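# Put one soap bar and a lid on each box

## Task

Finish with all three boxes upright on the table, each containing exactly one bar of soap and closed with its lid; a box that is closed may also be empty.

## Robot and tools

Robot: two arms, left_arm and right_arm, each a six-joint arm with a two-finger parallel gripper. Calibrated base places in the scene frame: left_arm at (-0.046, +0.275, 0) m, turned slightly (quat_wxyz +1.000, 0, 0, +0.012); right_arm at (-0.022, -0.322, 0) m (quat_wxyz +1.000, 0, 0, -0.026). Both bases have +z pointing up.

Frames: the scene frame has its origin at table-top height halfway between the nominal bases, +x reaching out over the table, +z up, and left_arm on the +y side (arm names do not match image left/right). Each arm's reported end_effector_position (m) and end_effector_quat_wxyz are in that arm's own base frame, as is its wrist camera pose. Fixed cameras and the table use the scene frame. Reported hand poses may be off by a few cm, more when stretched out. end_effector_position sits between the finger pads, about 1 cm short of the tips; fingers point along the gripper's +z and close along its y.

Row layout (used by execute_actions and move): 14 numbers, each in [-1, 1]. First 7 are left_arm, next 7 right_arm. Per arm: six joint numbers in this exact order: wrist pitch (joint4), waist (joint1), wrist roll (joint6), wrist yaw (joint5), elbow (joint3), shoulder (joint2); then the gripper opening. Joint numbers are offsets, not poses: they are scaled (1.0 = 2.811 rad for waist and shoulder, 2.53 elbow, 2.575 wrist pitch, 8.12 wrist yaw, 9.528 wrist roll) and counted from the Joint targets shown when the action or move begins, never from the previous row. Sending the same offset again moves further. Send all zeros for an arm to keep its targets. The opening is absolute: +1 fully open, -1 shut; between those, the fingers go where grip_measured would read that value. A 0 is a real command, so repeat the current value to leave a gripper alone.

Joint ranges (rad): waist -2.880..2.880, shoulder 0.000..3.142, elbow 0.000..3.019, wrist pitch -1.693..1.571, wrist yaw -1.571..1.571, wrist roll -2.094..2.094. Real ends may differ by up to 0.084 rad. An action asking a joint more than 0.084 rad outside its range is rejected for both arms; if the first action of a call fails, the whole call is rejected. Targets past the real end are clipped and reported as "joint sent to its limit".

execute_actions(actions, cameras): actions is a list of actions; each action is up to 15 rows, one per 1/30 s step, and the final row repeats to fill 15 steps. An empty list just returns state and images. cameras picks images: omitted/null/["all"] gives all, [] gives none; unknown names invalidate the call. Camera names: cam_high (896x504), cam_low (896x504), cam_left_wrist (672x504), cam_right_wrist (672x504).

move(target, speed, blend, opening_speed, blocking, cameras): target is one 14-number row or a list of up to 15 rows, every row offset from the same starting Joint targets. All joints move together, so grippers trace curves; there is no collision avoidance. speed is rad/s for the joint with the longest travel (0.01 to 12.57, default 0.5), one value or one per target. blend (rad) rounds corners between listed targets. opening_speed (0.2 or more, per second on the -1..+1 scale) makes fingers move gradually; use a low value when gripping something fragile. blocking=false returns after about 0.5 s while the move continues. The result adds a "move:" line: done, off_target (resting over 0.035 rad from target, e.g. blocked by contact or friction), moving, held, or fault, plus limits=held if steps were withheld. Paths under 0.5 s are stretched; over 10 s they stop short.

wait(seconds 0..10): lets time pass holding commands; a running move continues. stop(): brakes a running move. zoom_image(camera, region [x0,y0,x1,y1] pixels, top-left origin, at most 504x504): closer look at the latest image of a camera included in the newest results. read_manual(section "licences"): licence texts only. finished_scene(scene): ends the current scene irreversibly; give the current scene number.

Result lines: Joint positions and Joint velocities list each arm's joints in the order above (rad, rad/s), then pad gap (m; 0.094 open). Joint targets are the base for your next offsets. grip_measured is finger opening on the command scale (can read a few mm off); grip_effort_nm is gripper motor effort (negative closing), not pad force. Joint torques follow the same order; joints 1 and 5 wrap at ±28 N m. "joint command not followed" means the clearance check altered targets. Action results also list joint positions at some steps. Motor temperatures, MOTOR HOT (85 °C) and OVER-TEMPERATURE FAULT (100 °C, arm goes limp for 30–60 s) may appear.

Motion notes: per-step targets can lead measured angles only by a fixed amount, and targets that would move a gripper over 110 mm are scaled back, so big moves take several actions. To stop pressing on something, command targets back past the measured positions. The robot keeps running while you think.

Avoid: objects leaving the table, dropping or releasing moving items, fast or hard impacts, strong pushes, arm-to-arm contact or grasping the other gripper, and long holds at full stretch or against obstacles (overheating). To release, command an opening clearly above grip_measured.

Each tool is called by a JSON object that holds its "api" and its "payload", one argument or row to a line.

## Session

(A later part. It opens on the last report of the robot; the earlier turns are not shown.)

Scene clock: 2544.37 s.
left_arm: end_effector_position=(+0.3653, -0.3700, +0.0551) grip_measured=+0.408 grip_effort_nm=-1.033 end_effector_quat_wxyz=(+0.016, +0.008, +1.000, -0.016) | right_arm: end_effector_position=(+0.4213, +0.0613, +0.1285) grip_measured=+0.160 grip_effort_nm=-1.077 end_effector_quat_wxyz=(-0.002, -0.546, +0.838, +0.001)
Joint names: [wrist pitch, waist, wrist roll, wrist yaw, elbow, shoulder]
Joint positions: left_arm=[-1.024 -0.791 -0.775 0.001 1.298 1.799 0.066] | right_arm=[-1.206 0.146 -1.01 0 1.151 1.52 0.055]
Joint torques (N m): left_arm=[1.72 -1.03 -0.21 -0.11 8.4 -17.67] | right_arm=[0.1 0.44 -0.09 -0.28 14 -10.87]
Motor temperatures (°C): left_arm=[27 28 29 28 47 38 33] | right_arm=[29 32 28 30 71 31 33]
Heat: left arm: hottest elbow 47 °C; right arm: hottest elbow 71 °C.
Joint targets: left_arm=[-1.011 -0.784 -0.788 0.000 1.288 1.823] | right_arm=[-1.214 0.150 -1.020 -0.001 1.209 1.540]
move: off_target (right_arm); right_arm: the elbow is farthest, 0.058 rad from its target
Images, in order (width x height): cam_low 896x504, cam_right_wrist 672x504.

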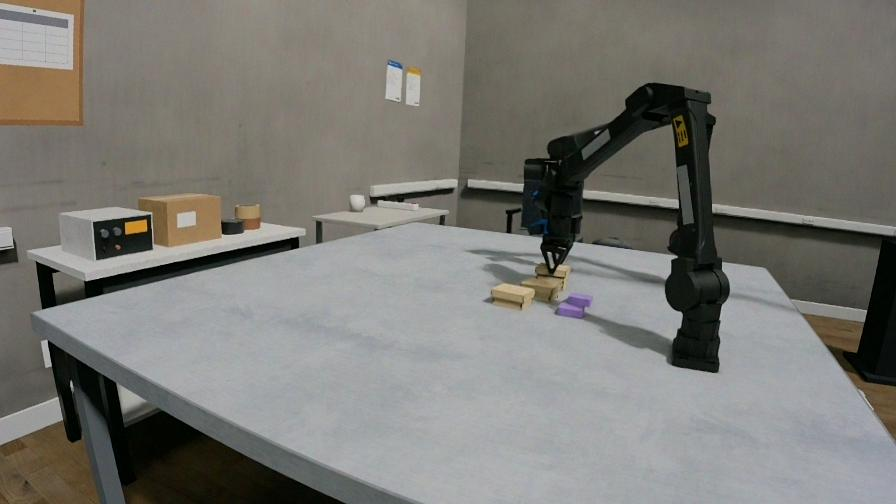

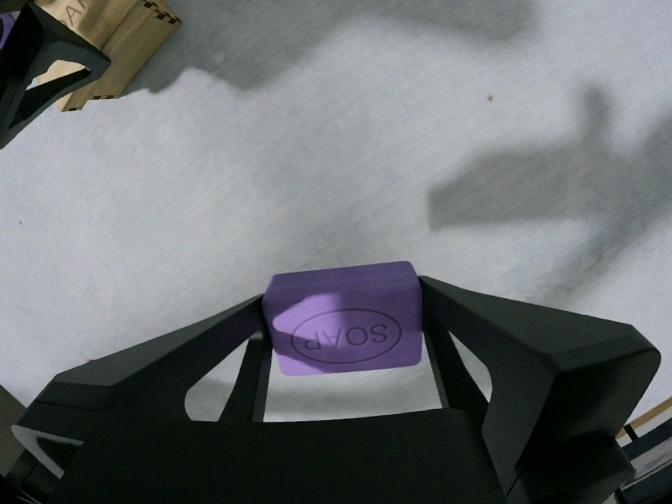

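{"api": "move", "payload": {
  "target": [0.0035,0,0,0,-0.002,0.0045,0.28,0,0,0,0,0,0,0.05],
  "speed": 0.05,
  "cameras": ["cam_low"]
}}

{"api": "zoom_image", "payload": {
  "camera": "cam_low",
  "region": [525, 250, 575, 300]
}}

Scene clock: 2559.10 s.
left_arm: end_effector_position=(+0.3665, -0.3712, +0.0514) grip_measured=+0.408 grip_effort_nm=-1.043 end_effector_quat_wxyz=(+0.017, +0.008, +1.000, -0.017) | right_arm: end_effector_position=(+0.4213, +0.0613, +0.1285) grip_measured=+0.160 grip_effort_nm=-1.082 end_effector_quat_wxyz=(-0.002, -0.546, +0.838, +0.001)
Joint names: [wrist pitch, waist, wrist roll, wrist yaw, elbow, shoulder]
Joint positions: left_arm=[-1.015 -0.791 -0.775 0.001 1.298 1.806 0.066] | right_arm=[-1.206 0.146 -1.01 0 1.151 1.52 0.055]
Joint torques (N m): left_arm=[1.78 -1.03 -0.21 -0.11 7.9 -17.08] | right_arm=[0.1 0.44 -0.08 -0.28 14 -10.87]
Motor temperatures (°C): left_arm=[27 28 29 28 47 38 33] | right_arm=[29 32 28 30 72 31 33]
Heat: left arm: hottest elbow 47 °C; right arm: hottest elbow 72 °C.
Joint targets: left_arm=[-1.002 -0.784 -0.788 0.000 1.283 1.835] | right_arm=[-1.214 0.150 -1.020 -0.001 1.209 1.540]
move: off_target (right_arm); right_arm: the elbow is farthest, 0.058 rad from its target
Images, in order (width x height): cam_low 896x504.

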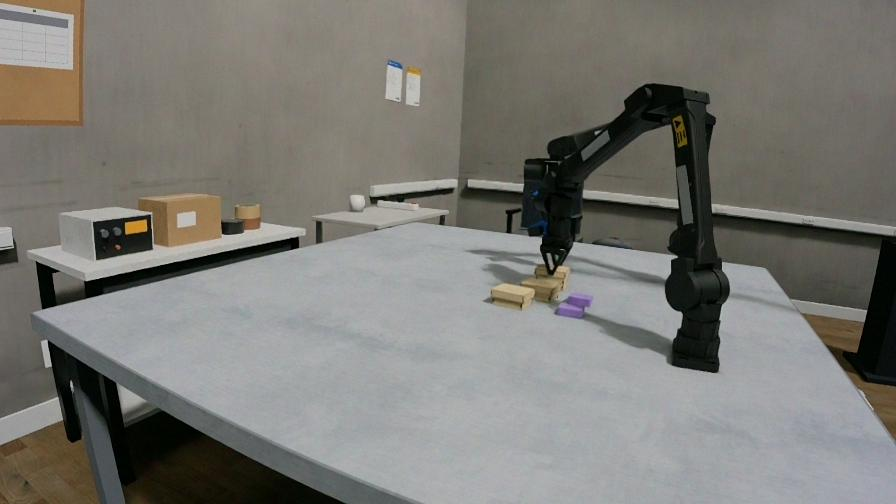

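Scaled by 10.080 from the camera's 896x504 image, which has a finer 1280x720 frame.

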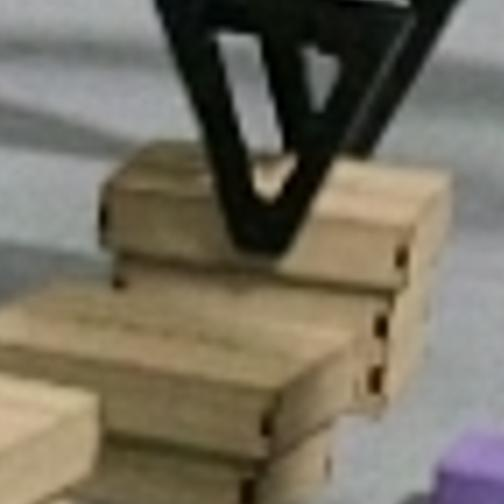

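{"api": "move", "payload": {
  "target": [0,0,0,0,-0.003,0,0.28,0,0,0,0,0,0,0.05],
  "speed": 0.03,
  "cameras": ["cam_low"]
}}

{"api": "zoom_image", "payload": {
  "camera": "cam_low",
  "region": [525, 250, 575, 300]
}}

Scene clock: 2574.80 s.
left_arm: end_effector_position=(+0.3661, -0.3708, +0.0506) grip_measured=+0.408 grip_effort_nm=-1.038 end_effector_quat_wxyz=(+0.017, +0.008, +1.000, -0.017) | right_arm: end_effector_position=(+0.4213, +0.0613, +0.1285) grip_measured=+0.160 grip_effort_nm=-1.082 end_effector_quat_wxyz=(-0.002, -0.546, +0.838, +0.001)
Joint names: [wrist pitch, waist, wrist roll, wrist yaw, elbow, shoulder]
Joint positions: left_arm=[-1.013 -0.791 -0.775 0.001 1.296 1.806 0.066] | right_arm=[-1.206 0.146 -1.01 0 1.151 1.52 0.055]
Joint torques (N m): left_arm=[1.65 -0.97 -0.2 -0.11 7.39 -17.14] | right_arm=[0.1 0.5 -0.08 -0.28 14 -10.87]
Motor temperatures (°C): left_arm=[27 28 29 28 46 38 33] | right_arm=[29 32 28 30 73 31 33]
Heat: left arm: hottest elbow 46 °C; right arm: hottest elbow 73 °C.
Joint targets: left_arm=[-1.002 -0.784 -0.788 0.000 1.275 1.835] | right_arm=[-1.214 0.150 -1.020 -0.001 1.209 1.540]
move: off_target (right_arm); right_arm: the elbow is farthest, 0.058 rad from its target
Images, in order (width x height): cam_low 896x504.

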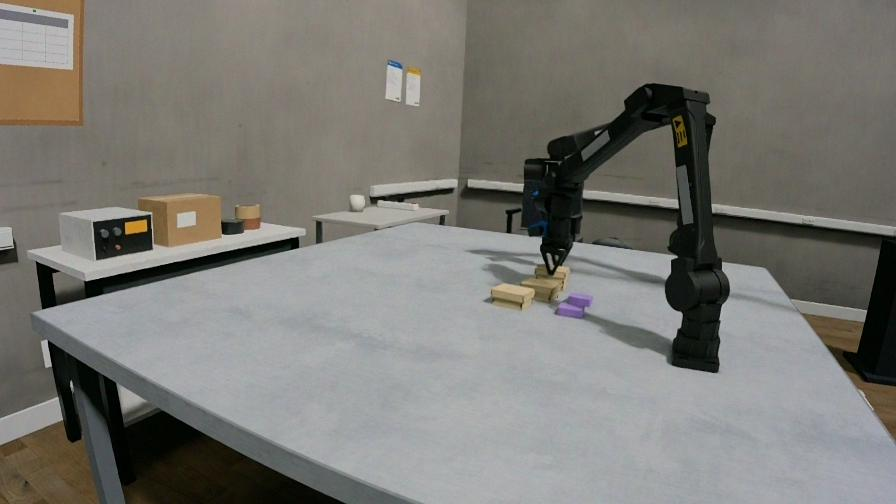

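Scaled by 10.080 from the camera's 896x504 image, which has a finer 1280x720 frame.

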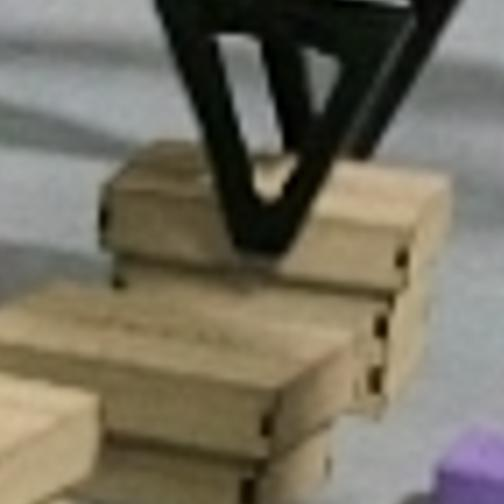

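{"api": "move", "payload": {
  "target": [
    [0,0,0,0,0.0036,-0.0178,0.28,0,0,0,0,0,0,0.05],
    [0,0,0,0,0.0026,-0.0178,0.28,0,0,0,0,0,0,0.05],
    [0,0,0,0,0.0026,-0.0004,0.28,0,0,0,0,0,0,0.05]
  ],
  "speed": 0.03,
  "cameras": ["cam_low"]
}}

{"api": "zoom_image", "payload": {
  "camera": "cam_low",
  "region": [525, 250, 575, 300]
}}

Scene clock: 2588.93 s.
left_arm: end_effector_position=(+0.3662, -0.3709, +0.0510) grip_measured=+0.408 grip_effort_nm=-1.043 end_effector_quat_wxyz=(+0.017, +0.008, +1.000, -0.017) | right_arm: end_effector_position=(+0.4213, +0.0613, +0.1285) grip_measured=+0.160 grip_effort_nm=-1.077 end_effector_quat_wxyz=(-0.002, -0.546, +0.838, +0.001)
Joint names: [wrist pitch, waist, wrist roll, wrist yaw, elbow, shoulder]
Joint positions: left_arm=[-1.013 -0.791 -0.775 0.001 1.296 1.806 0.066] | right_arm=[-1.206 0.146 -1.01 0 1.151 1.52 0.055]
Joint torques (N m): left_arm=[1.62 -1.03 -0.21 -0.11 7.99 -17.14] | right_arm=[0.1 0.44 -0.08 -0.28 13.97 -10.87]
Motor temperatures (°C): left_arm=[27 28 29 28 46 39 33] | right_arm=[29 32 28 30 73 31 33]
Heat: left arm: hottest elbow 46 °C; right arm: hottest elbow 73 °C.
Joint targets: left_arm=[-1.002 -0.784 -0.788 0.000 1.282 1.834] | right_arm=[-1.214 0.150 -1.020 -0.001 1.209 1.540]
move: off_target (right_arm); right_arm: the elbow is farthest, 0.058 rad from its target
Images, in order (width x height): cam_low 896x504.

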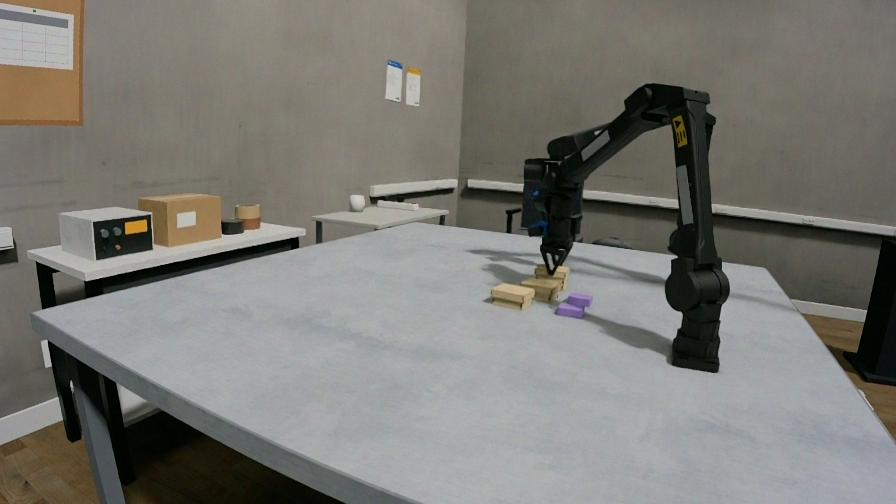

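Scaled by 10.080 from the camera's 896x504 image, which has a finer 1280x720 frame.

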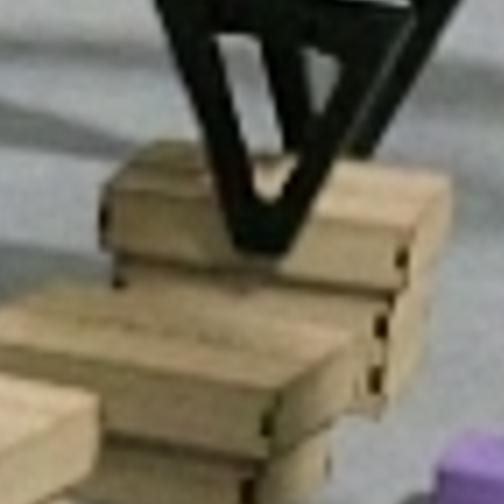

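{"api": "move", "payload": {
  "target": [
    [0,0,0,0,0,-0.0235,0.28,0,0,0,0,0,0,0.05],
    [0,0,0,0,-0.0016,-0.0235,0.28,0,0,0,0,0,0,0.05]
  ],
  "speed": 0.05,
  "cameras": ["cam_low"]
}}

{"api": "zoom_image", "payload": {
  "camera": "cam_low",
  "region": [525, 250, 575, 300]
}}

Scene clock: 2599.27 s.
left_arm: end_effector_position=(+0.3655, -0.3702, +0.0586) grip_measured=+0.408 grip_effort_nm=-1.048 end_effector_quat_wxyz=(+0.022, +0.008, +0.999, -0.022) | right_arm: end_effector_position=(+0.4213, +0.0613, +0.1285) grip_measured=+0.160 grip_effort_nm=-1.077 end_effector_quat_wxyz=(-0.002, -0.546, +0.838, +0.001)
Joint names: [wrist pitch, waist, wrist roll, wrist yaw, elbow, shoulder]
Joint positions: left_arm=[-1.013 -0.791 -0.775 0.001 1.29 1.787 0.066] | right_arm=[-1.206 0.146 -1.01 0 1.151 1.52 0.055]
Joint torques (N m): left_arm=[1.65 -0.97 -0.21 -0.11 8.25 -21.13] | right_arm=[0.1 0.44 -0.08 -0.28 13.98 -10.87]
Motor temperatures (°C): left_arm=[27 28 29 28 46 39 33] | right_arm=[29 32 28 30 74 31 33]
Heat: left arm: hottest elbow 46 °C; right arm: hottest elbow 74 °C.
Joint targets: left_arm=[-1.002 -0.784 -0.788 0.000 1.278 1.768] | right_arm=[-1.214 0.150 -1.020 -0.001 1.209 1.540]
move: off_target (right_arm); right_arm: the elbow is farthest, 0.058 rad from its target
Images, in order (width x height): cam_low 896x504.

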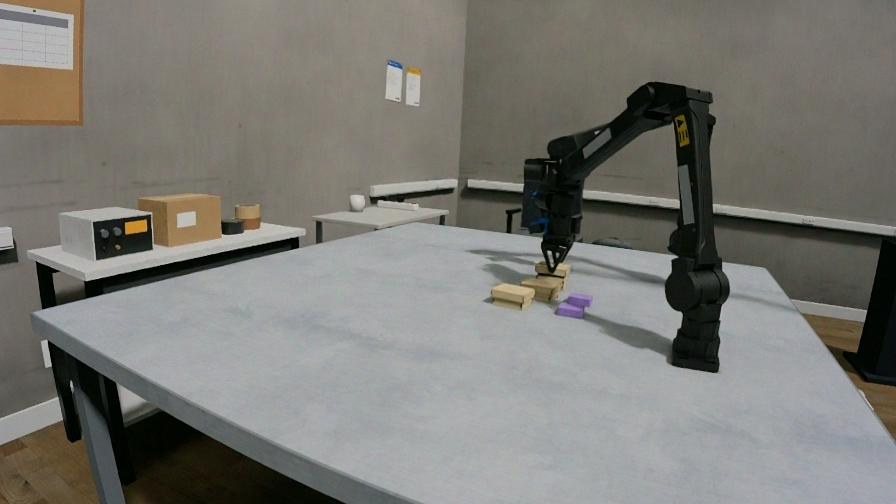

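Scaled by 10.080 from the camera's 896x504 image, which has a finer 1280x720 frame.

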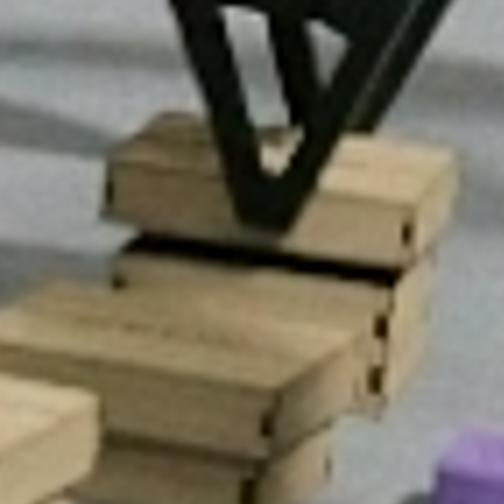

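{"api": "move", "payload": {
  "target": [0.0018,0,0,0,0,0.0233,0.28,0,0,0,0,0,0,0.05],
  "speed": 0.05,
  "cameras": ["cam_low","cam_right_wrist"]
}}

{"api": "zoom_image", "payload": {
  "camera": "cam_low",
  "region": [525, 250, 575, 300]
}}

{"api": "zoom_image", "payload": {
  "camera": "cam_right_wrist",
  "region": [30, 0, 210, 110]
}}

Scene clock: 2613.07 s.
left_arm: end_effector_position=(+0.3648, -0.3695, +0.0486) grip_measured=+0.408 grip_effort_nm=-1.038 end_effector_quat_wxyz=(+0.015, +0.008, +1.000, -0.016) | right_arm: end_effector_position=(+0.4213, +0.0613, +0.1285) grip_measured=+0.160 grip_effort_nm=-1.077 end_effector_quat_wxyz=(-0.002, -0.546, +0.838, +0.001)
Joint names: [wrist pitch, waist, wrist roll, wrist yaw, elbow, shoulder]
Joint positions: left_arm=[-1.01 -0.791 -0.775 0.001 1.29 1.806 0.066] | right_arm=[-1.206 0.146 -1.01 0 1.151 1.52 0.055]
Joint torques (N m): left_arm=[1.73 -0.97 -0.21 -0.11 8.1 -17.2] | right_arm=[0.1 0.44 -0.09 -0.28 14.01 -10.87]
Motor temperatures (°C): left_arm=[27 28 29 28 46 41 33] | right_arm=[29 32 28 30 74 31 33]
Heat: left arm: hottest elbow 46 °C; right arm: hottest elbow 74 °C.
Joint targets: left_arm=[-0.997 -0.784 -0.788 0.000 1.278 1.834] | right_arm=[-1.214 0.150 -1.020 -0.001 1.209 1.540]
move: off_target (right_arm); right_arm: the elbow is farthest, 0.058 rad from its target
Images, in order (width x height): cam_low 896x504, cam_right_wrist 672x504.

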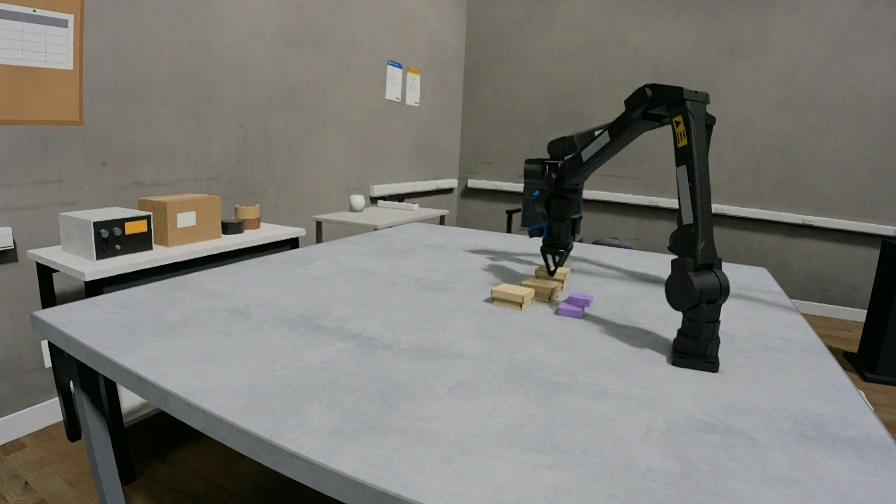

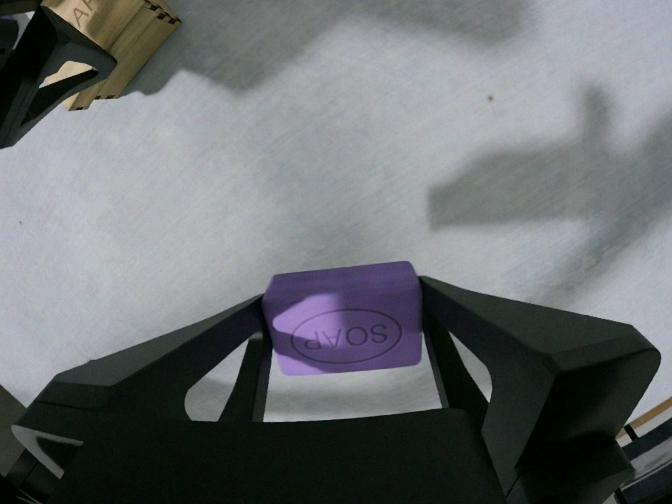

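Scaled by 10.080 from the camera's 896x504 image, which has a finer 1280x720 frame.

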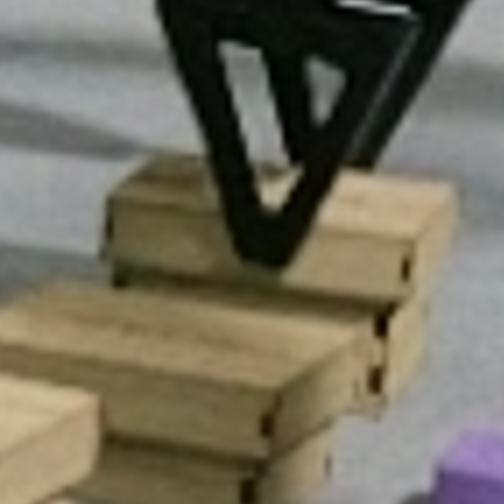

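Scaled by 2.800 from the camera's 672x504 image, which has a finer 960x720 frame.

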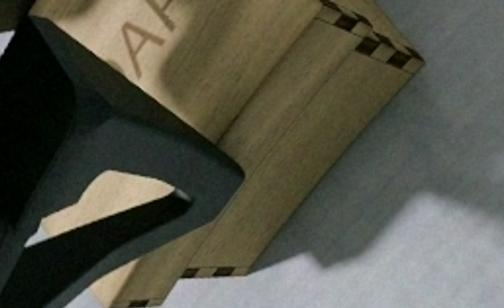

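{"api": "move", "payload": {
  "target": [
    [0.0022,0,0,0,-0.001,0.004,0.28,0,0,0,0,0,0,0.05],
    [0.0022,0,0,0,-0.001,0.004,0.75,0,0,0,0,0,0,0.05]
  ],
  "speed": 0.05,
  "opening_speed": 0.25,
  "cameras": ["cam_low","cam_right_wrist","cam_left_wrist"]
}}

{"api": "zoom_image", "payload": {
  "camera": "cam_low",
  "region": [525, 250, 575, 300]
}}

{"api": "zoom_image", "payload": {
  "camera": "cam_right_wrist",
  "region": [30, 0, 210, 110]
}}

Scene clock: 2625.87 s.
left_arm: end_effector_position=(+0.3652, -0.3699, +0.0439) grip_measured=+0.747 grip_effort_nm=0.115 end_effector_quat_wxyz=(+0.014, +0.008, +1.000, -0.014) | right_arm: end_effector_position=(+0.4213, +0.0613, +0.1285) grip_measured=+0.160 grip_effort_nm=-1.077 end_effector_quat_wxyz=(-0.002, -0.546, +0.838, +0.001)
Joint names: [wrist pitch, waist, wrist roll, wrist yaw, elbow, shoulder]
Joint positions: left_arm=[-1.004 -0.791 -0.775 0.001 1.29 1.816 0.082] | right_arm=[-1.206 0.146 -1.01 0 1.151 1.52 0.055]
Joint torques (N m): left_arm=[1.69 -0.97 -0.2 -0.11 7.86 -17.14] | right_arm=[0.1 0.44 -0.09 -0.28 14 -10.87]
Motor temperatures (°C): left_arm=[27 28 29 28 46 40 33] | right_arm=[29 32 28 30 74 31 33]
Heat: left arm: hottest elbow 46 °C; right arm: hottest elbow 74 °C.
Joint targets: left_arm=[-0.991 -0.784 -0.788 0.000 1.276 1.845] | right_arm=[-1.214 0.150 -1.020 -0.001 1.209 1.540]
move: off_target (right_arm); right_arm: the elbow is farthest, 0.058 rad from its target
Images, in order (width x height): cam_low 896x504, cam_left_wrist 672x504, cam_right_wrist 672x504.

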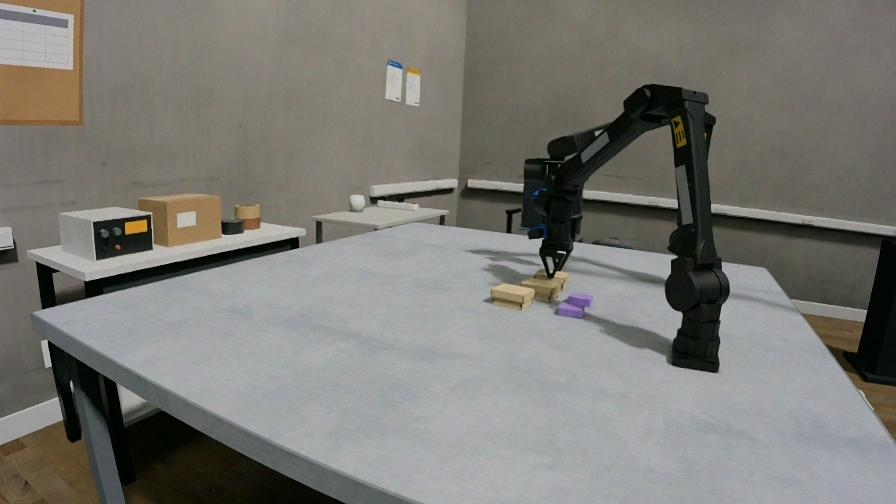

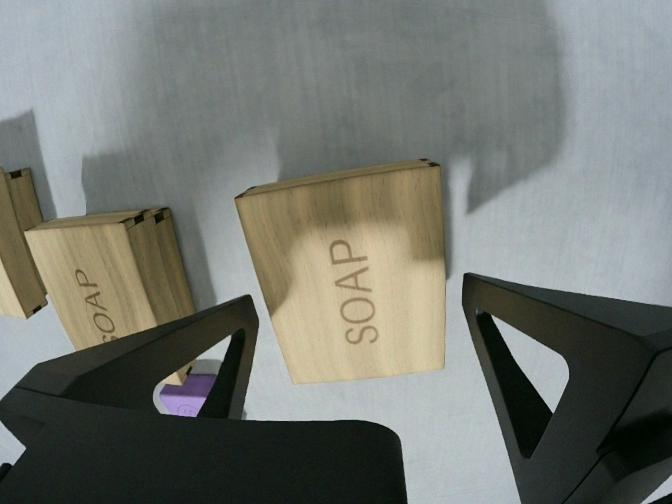

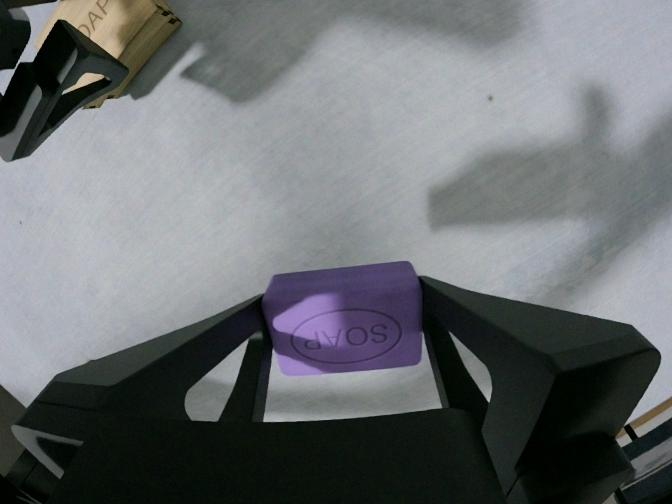

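Scaled by 10.080 from the camera's 896x504 image, which has a finer 1280x720 frame.

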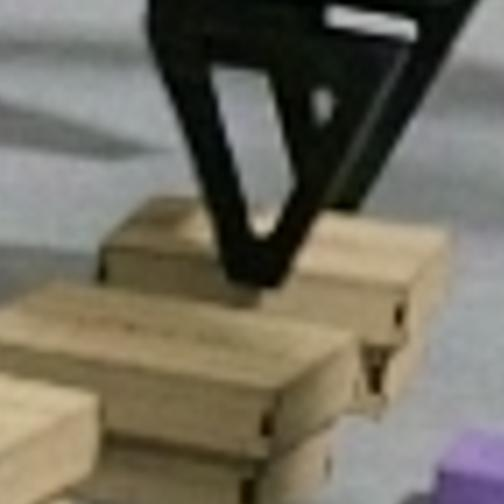

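Scaled by 2.800 from the camera's 672x504 image, which has a finer 960x720 frame.

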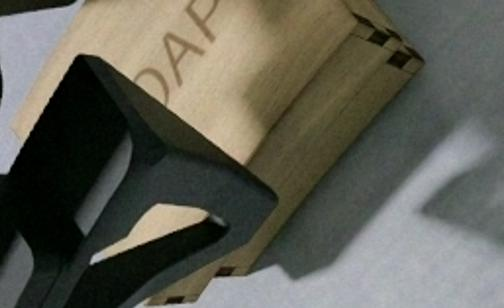

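{"api": "move", "payload": {
  "target": [
    [-0.0897,0,0,0,0.0688,-0.0498,0.8,0.0489,-0.0534,0,0,-0.138,-0.0904,0.05],
    [-0.0637,0.1508,0.0593,0,-0.0348,-0.0993,0.8,0.0489,-0.0534,0,0,-0.138,-0.0904,0.05]
  ],
  "speed": [0.3,0.6]
}}

{"api": "zoom_image", "payload": {
  "camera": "cam_low",
  "region": [470, 240, 620, 330]
}}

Scene clock: 2653.00 s.
left_arm: end_effector_position=(+0.4246, -0.1598, +0.1196) grip_measured=+0.798 grip_effort_nm=0.115 end_effector_quat_wxyz=(+0.009, +0.061, +0.998, -0.003) | right_arm: end_effector_position=(+0.3454, +0.0017, +0.1106) grip_measured=+0.160 grip_effort_nm=-1.077 end_effector_quat_wxyz=(+0.022, -0.486, +0.873, -0.012)
Joint names: [wrist pitch, waist, wrist roll, wrist yaw, elbow, shoulder]
Joint positions: left_arm=[-1.168 -0.359 -0.237 0.001 1.201 1.584 0.084] | right_arm=[-1.097 0.006 -1.01 0 0.873 1.298 0.055]
Joint torques (N m): left_arm=[1.68 -1.61 0.13 -0.07 8.58 -17.9] | right_arm=[0.8 -0.56 -0.08 -0.27 7.95 -9.7]
Motor temperatures (°C): left_arm=[27 28 29 28 45 39 32] | right_arm=[29 32 28 30 73 31 33]
Heat: left arm: hottest elbow 45 °C; right arm: hottest elbow 73 °C.
Joint targets: left_arm=[-1.155 -0.359 -0.223 0.000 1.187 1.566] | right_arm=[-1.088 0.000 -1.020 -0.001 0.860 1.285]
move: done

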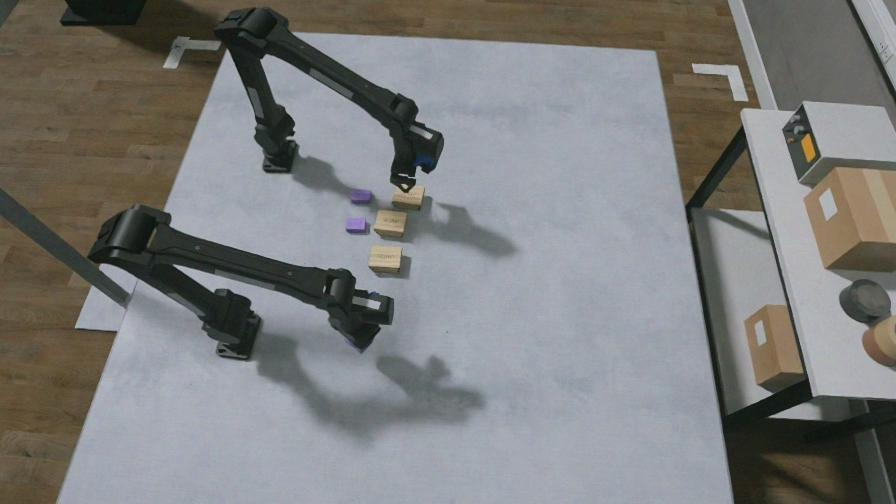

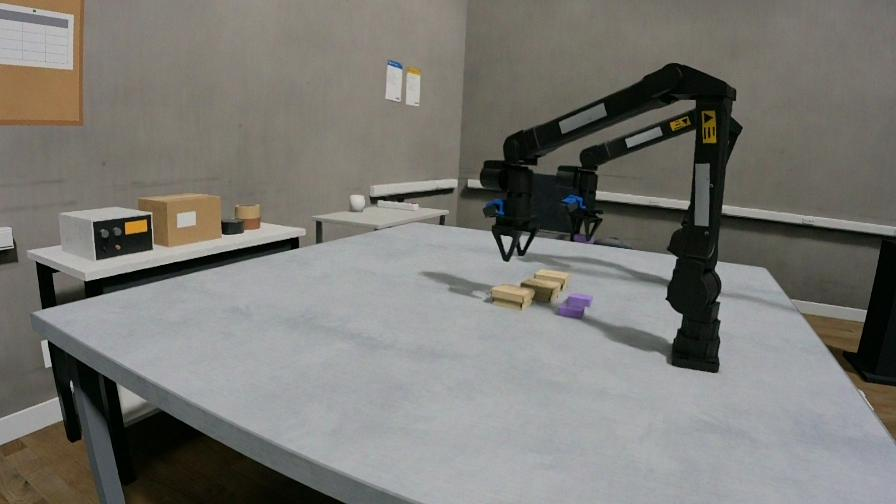

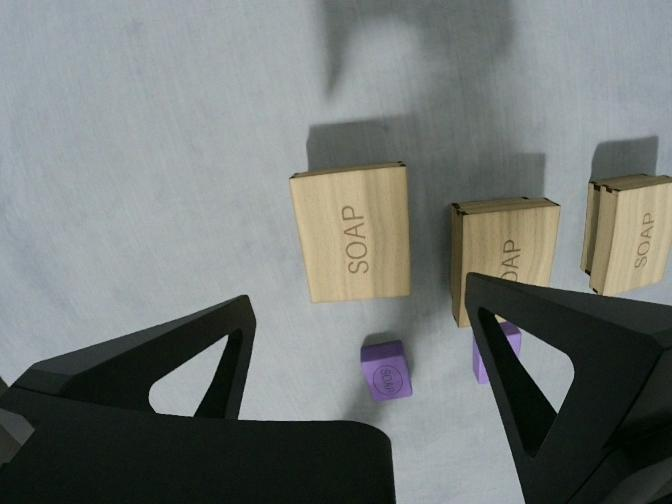

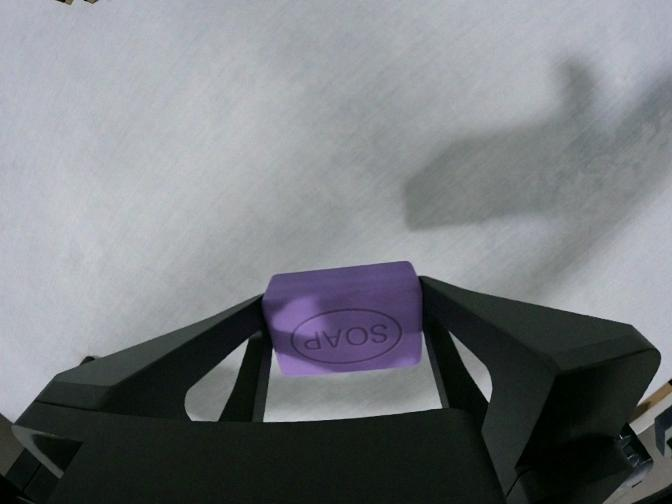

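Scaled by 3.360 from the camera's 896x504 image, which has a finer 1280x720 frame.

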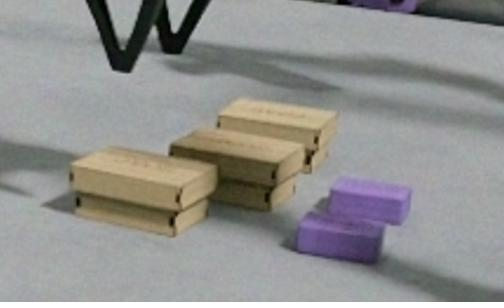

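{"api": "move", "payload": {
  "target": [
    [0,-0.0093,0,0,0,0,0.8,0,0,0,0,0,0,0.05],
    [0,0.0018,0,0,0,0,0.8,0,0,0,0,0,0,0.05],
    [0.054,0.0018,0,0,-0.0335,0.031,0.8,0,0,0,0,0,0,0.05],
    [0.0936,0.0018,0,0,-0.0512,0.0509,0.8,0,0,0,0,0,0,0.05]
  ],
  "speed": [0.1,0.1,0.3,0.2],
  "cameras": ["cam_left_wrist","cam_low"]
}}

Scene clock: 2673.70 s.
left_arm: end_effector_position=(+0.4205, -0.1622, +0.0323) grip_measured=+0.798 grip_effort_nm=0.120 end_effector_quat_wxyz=(+0.013, +0.065, +0.998, -0.004) | right_arm: end_effector_position=(+0.3452, +0.0017, +0.1105) grip_measured=+0.160 grip_effort_nm=-1.082 end_effector_quat_wxyz=(+0.021, -0.486, +0.873, -0.012)
Joint names: [wrist pitch, waist, wrist roll, wrist yaw, elbow, shoulder]
Joint positions: left_arm=[-0.927 -0.367 -0.236 0.001 1.069 1.685 0.084] | right_arm=[-1.097 0.006 -1.01 0 0.873 1.298 0.055]
Joint torques (N m): left_arm=[1.73 -0.67 0.09 -0.07 7.69 -14.62] | right_arm=[0.81 -0.5 -0.08 -0.27 7.95 -9.7]
Motor temperatures (°C): left_arm=[27 28 29 28 45 38 31] | right_arm=[29 32 28 30 66 32 33]
Heat: left arm: hottest elbow 45 °C; right arm: hottest elbow 66 °C.
Joint targets: left_arm=[-0.914 -0.354 -0.223 0.000 1.058 1.709] | right_arm=[-1.088 0.000 -1.020 -0.001 0.860 1.285]
move: done
Images, in order (width x height): cam_low 896x504, cam_left_wrist 672x504.

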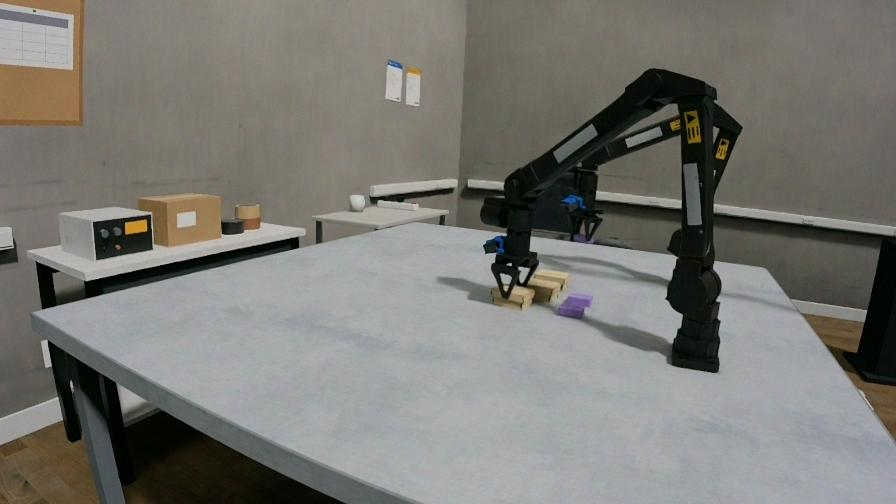

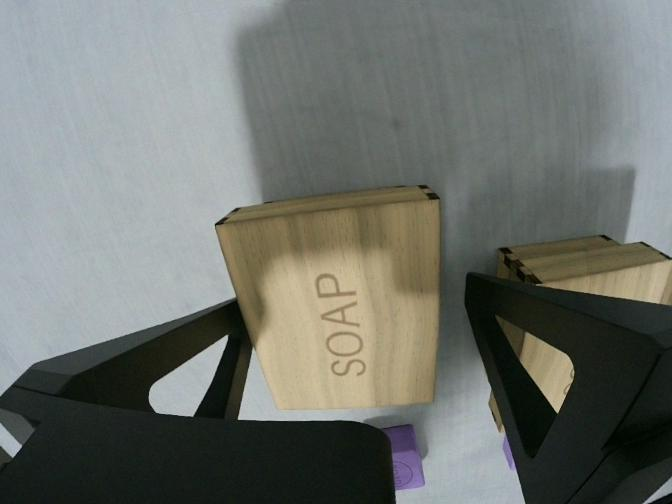

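{"api": "move", "payload": {
  "target": [
    [0,0.0046,0,0,0,0,0.8,0,0,0,0,0,0,0.05],
    [0,0.0046,0,0,0,0,0.25,0,0,0,0,0,0,0.05]
  ],
  "speed": 0.1,
  "opening_speed": 0.4,
  "cameras": ["cam_left_wrist","cam_low"]
}}

{"api": "zoom_image", "payload": {
  "camera": "cam_low",
  "region": [485, 275, 540, 315]
}}

Scene clock: 2686.10 s.
left_arm: end_effector_position=(+0.4228, -0.1564, +0.0323) grip_measured=+0.410 grip_effort_nm=-1.038 end_effector_quat_wxyz=(+0.013, +0.059, +0.998, -0.004) | right_arm: end_effector_position=(+0.3452, +0.0017, +0.1105) grip_measured=+0.160 grip_effort_nm=-1.077 end_effector_quat_wxyz=(+0.021, -0.486, +0.873, -0.012)
Joint names: [wrist pitch, waist, wrist roll, wrist yaw, elbow, shoulder]
Joint positions: left_arm=[-0.927 -0.353 -0.236 0.001 1.069 1.685 0.066] | right_arm=[-1.097 0.006 -1.01 0 0.873 1.298 0.055]
Joint torques (N m): left_arm=[1.66 -0.73 0.09 -0.07 7.68 -14.62] | right_arm=[0.81 -0.56 -0.08 -0.27 7.97 -9.76]
Motor temperatures (°C): left_arm=[27 28 29 28 44 38 31] | right_arm=[29 32 28 30 63 32 33]
Heat: left arm: hottest elbow 44 °C; right arm: hottest elbow 63 °C.
Joint targets: left_arm=[-0.914 -0.342 -0.223 0.000 1.058 1.709] | right_arm=[-1.088 0.000 -1.020 -0.001 0.860 1.285]
move: done
Images, in order (width x height): cam_low 896x504, cam_left_wrist 672x504.

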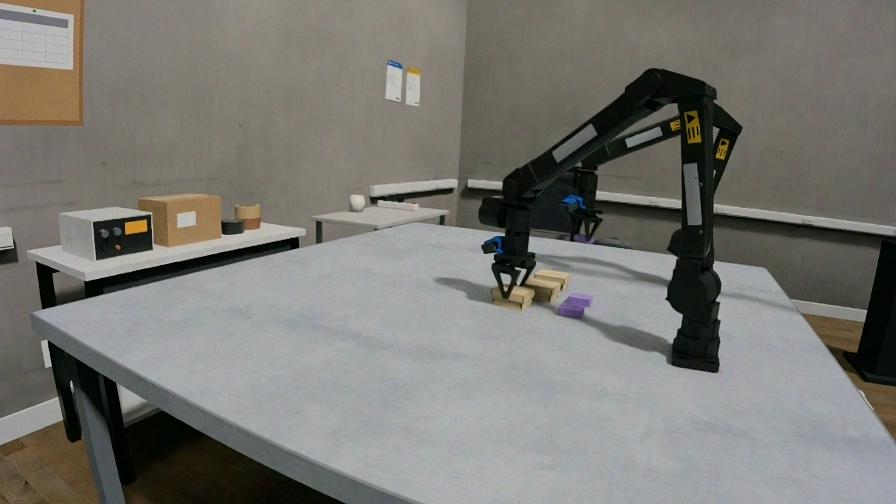

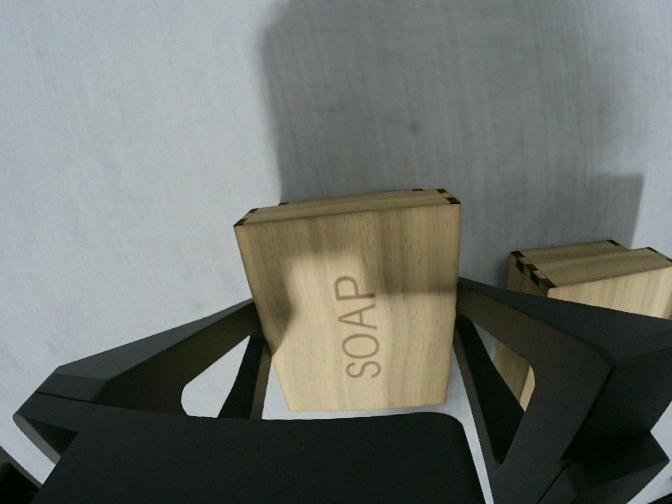

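Scaled by 9.164 from the camera's 896x504 image, which has a finer 1280x720 frame.

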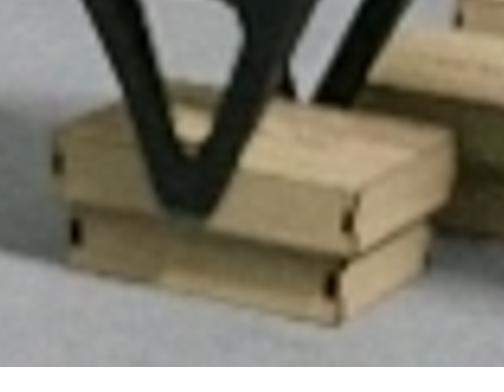

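{"api": "move", "payload": {
  "target": [
    [-0.0082,0,0,0,0.021,-0.0128,0.25,0,0,0,0,0,0,0.05],
    [-0.0691,0,0,0,0.0526,-0.0423,0.25,0,0,0,0,0,0,0.05],
    [-0.0691,0.27,0,0,0.0526,-0.0423,0.25,0,0,0,0,0,0,0.05]
  ],
  "speed": [0.2,0.2,0.7],
  "cameras": ["cam_high","cam_low"]
}}

{"api": "zoom_image", "payload": {
  "camera": "cam_low",
  "region": [485, 275, 540, 315]
}}

{"api": "zoom_image", "payload": {
  "camera": "cam_high",
  "region": [340, 160, 440, 290]
}}

Scene clock: 2710.27 s.
left_arm: end_effector_position=(+0.4105, +0.1842, +0.0889) grip_measured=+0.409 grip_effort_nm=-1.038 end_effector_quat_wxyz=(+0.012, -0.323, +0.946, +0.001) | right_arm: end_effector_position=(+0.3452, +0.0017, +0.1105) grip_measured=+0.160 grip_effort_nm=-1.072 end_effector_quat_wxyz=(+0.021, -0.486, +0.873, -0.012)
Joint names: [wrist pitch, waist, wrist roll, wrist yaw, elbow, shoulder]
Joint positions: left_arm=[-1.081 0.423 -0.235 0 1.139 1.606 0.066] | right_arm=[-1.097 0.006 -1.01 0 0.873 1.298 0.055]
Joint torques (N m): left_arm=[0.64 -2.02 0.09 -0.06 14.15 -17.73] | right_arm=[0.81 -0.5 -0.08 -0.27 7.97 -9.64]
Motor temperatures (°C): left_arm=[27 28 29 28 43 37 32] | right_arm=[29 32 28 30 61 32 33]
Heat: left arm: hottest elbow 43 °C; right arm: hottest elbow 61 °C.
Joint targets: left_arm=[-1.092 0.418 -0.223 0.000 1.191 1.590] | right_arm=[-1.088 0.000 -1.020 -0.001 0.860 1.285]
move: off_target (left_arm); left_arm: the elbow is farthest, 0.052 rad from its target
Images, in order (width x height): cam_high 896x504, cam_low 896x504.

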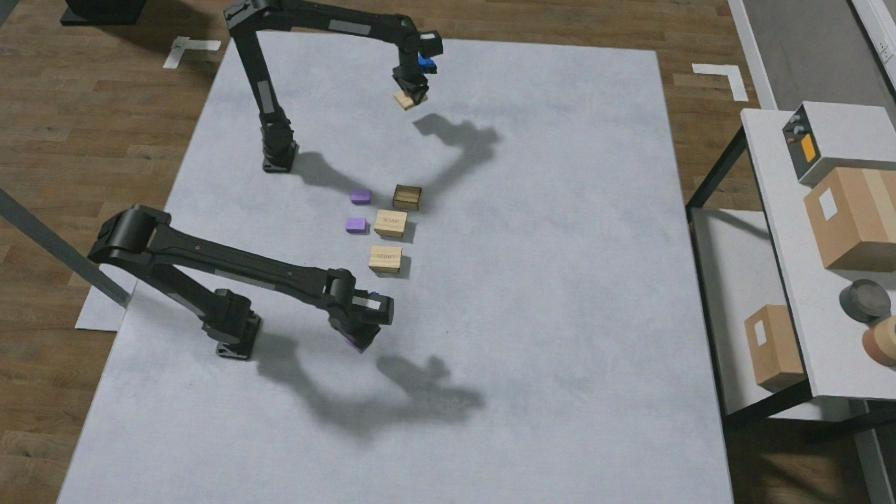

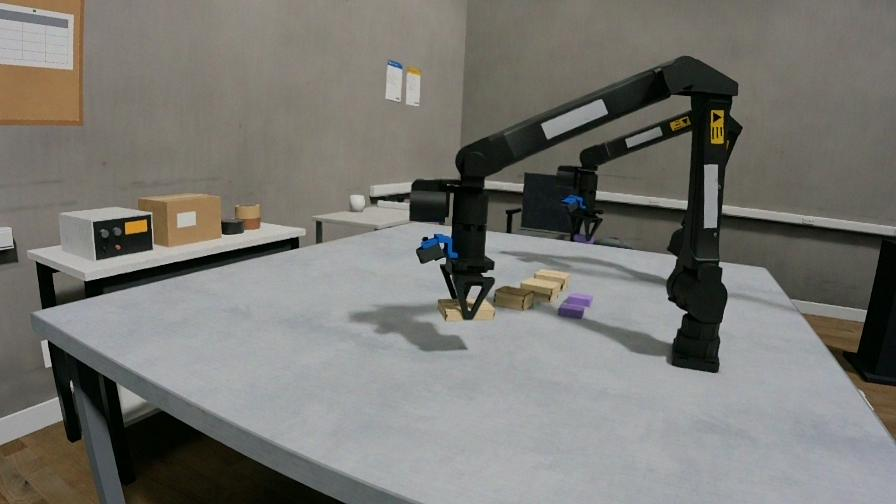

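Scaled by 9.164 from the camera's 896x504 image, which has a finer 1280x720 frame.

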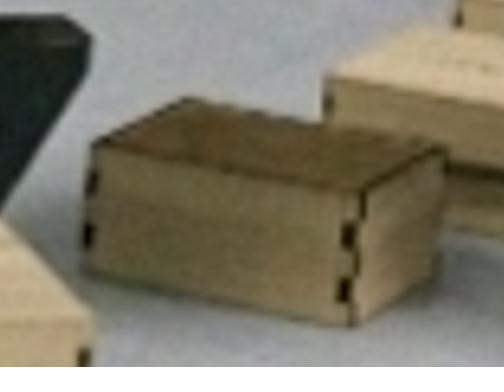

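Scaled by 3.877 from the camera's 896x504 image, which has a finer 1280x720 frame.

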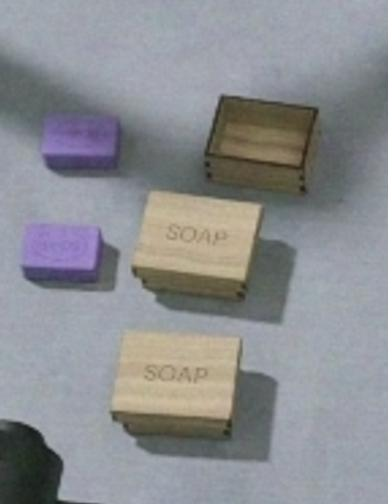

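{"api": "move", "payload": {
  "target": [0,0,0,0,0,0,0.25,-0.0922,0.3015,0.038,0,0.3237,0.2166,0.05],
  "speed": 0.7,
  "cameras": ["cam_right_wrist"]
}}

{"api": "zoom_image", "payload": {
  "camera": "cam_right_wrist",
  "region": [200, 40, 500, 400]
}}

Scene clock: 2751.30 s.
left_arm: end_effector_position=(+0.4105, +0.1841, +0.0889) grip_measured=+0.409 grip_effort_nm=-1.043 end_effector_quat_wxyz=(+0.012, -0.323, +0.946, +0.001) | right_arm: end_effector_position=(+0.3741, +0.4278, +0.1296) grip_measured=+0.160 grip_effort_nm=-1.077 end_effector_quat_wxyz=(+0.001, +0.690, -0.724, -0.001)
Joint names: [wrist pitch, waist, wrist roll, wrist yaw, elbow, shoulder]
Joint positions: left_arm=[-1.081 0.423 -0.235 0 1.139 1.606 0.066] | right_arm=[-1.317 0.853 -0.67 -0.002 1.617 1.873 0.055]
Joint torques (N m): left_arm=[0.66 -2.02 0.09 -0.06 14.16 -17.73] | right_arm=[0.09 -0.44 0.15 -0.16 14.67 -16.56]
Motor temperatures (°C): left_arm=[27 28 29 28 53 37 33] | right_arm=[29 32 28 30 60 32 33]
Heat: left arm: hottest elbow 53 °C; right arm: hottest elbow 60 °C.
Joint targets: left_arm=[-1.092 0.418 -0.223 0.000 1.191 1.590] | right_arm=[-1.325 0.847 -0.658 -0.001 1.679 1.894]
move: off_target (left_arm, right_arm); left_arm: the elbow is farthest, 0.052 rad from its target; right_arm: the elbow is farthest, 0.062 rad from its target
Images, in order (width x height): cam_right_wrist 672x504.

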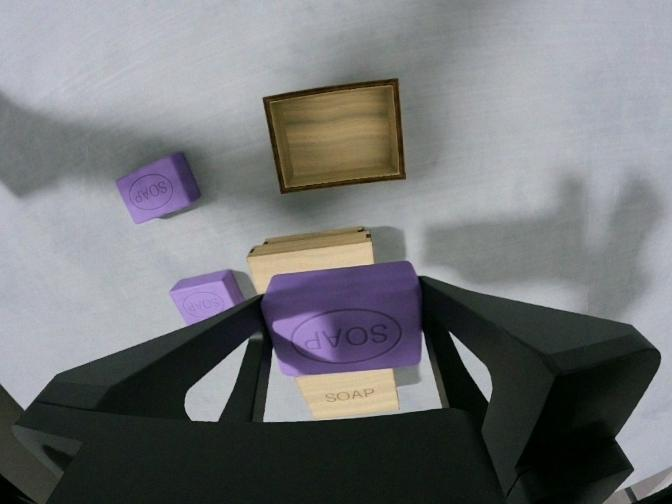

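Scaled by 1.400 from the camera's 672x504 image, which has a finer 960x720 frame.

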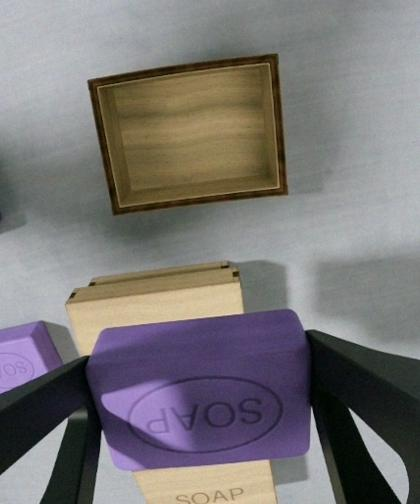

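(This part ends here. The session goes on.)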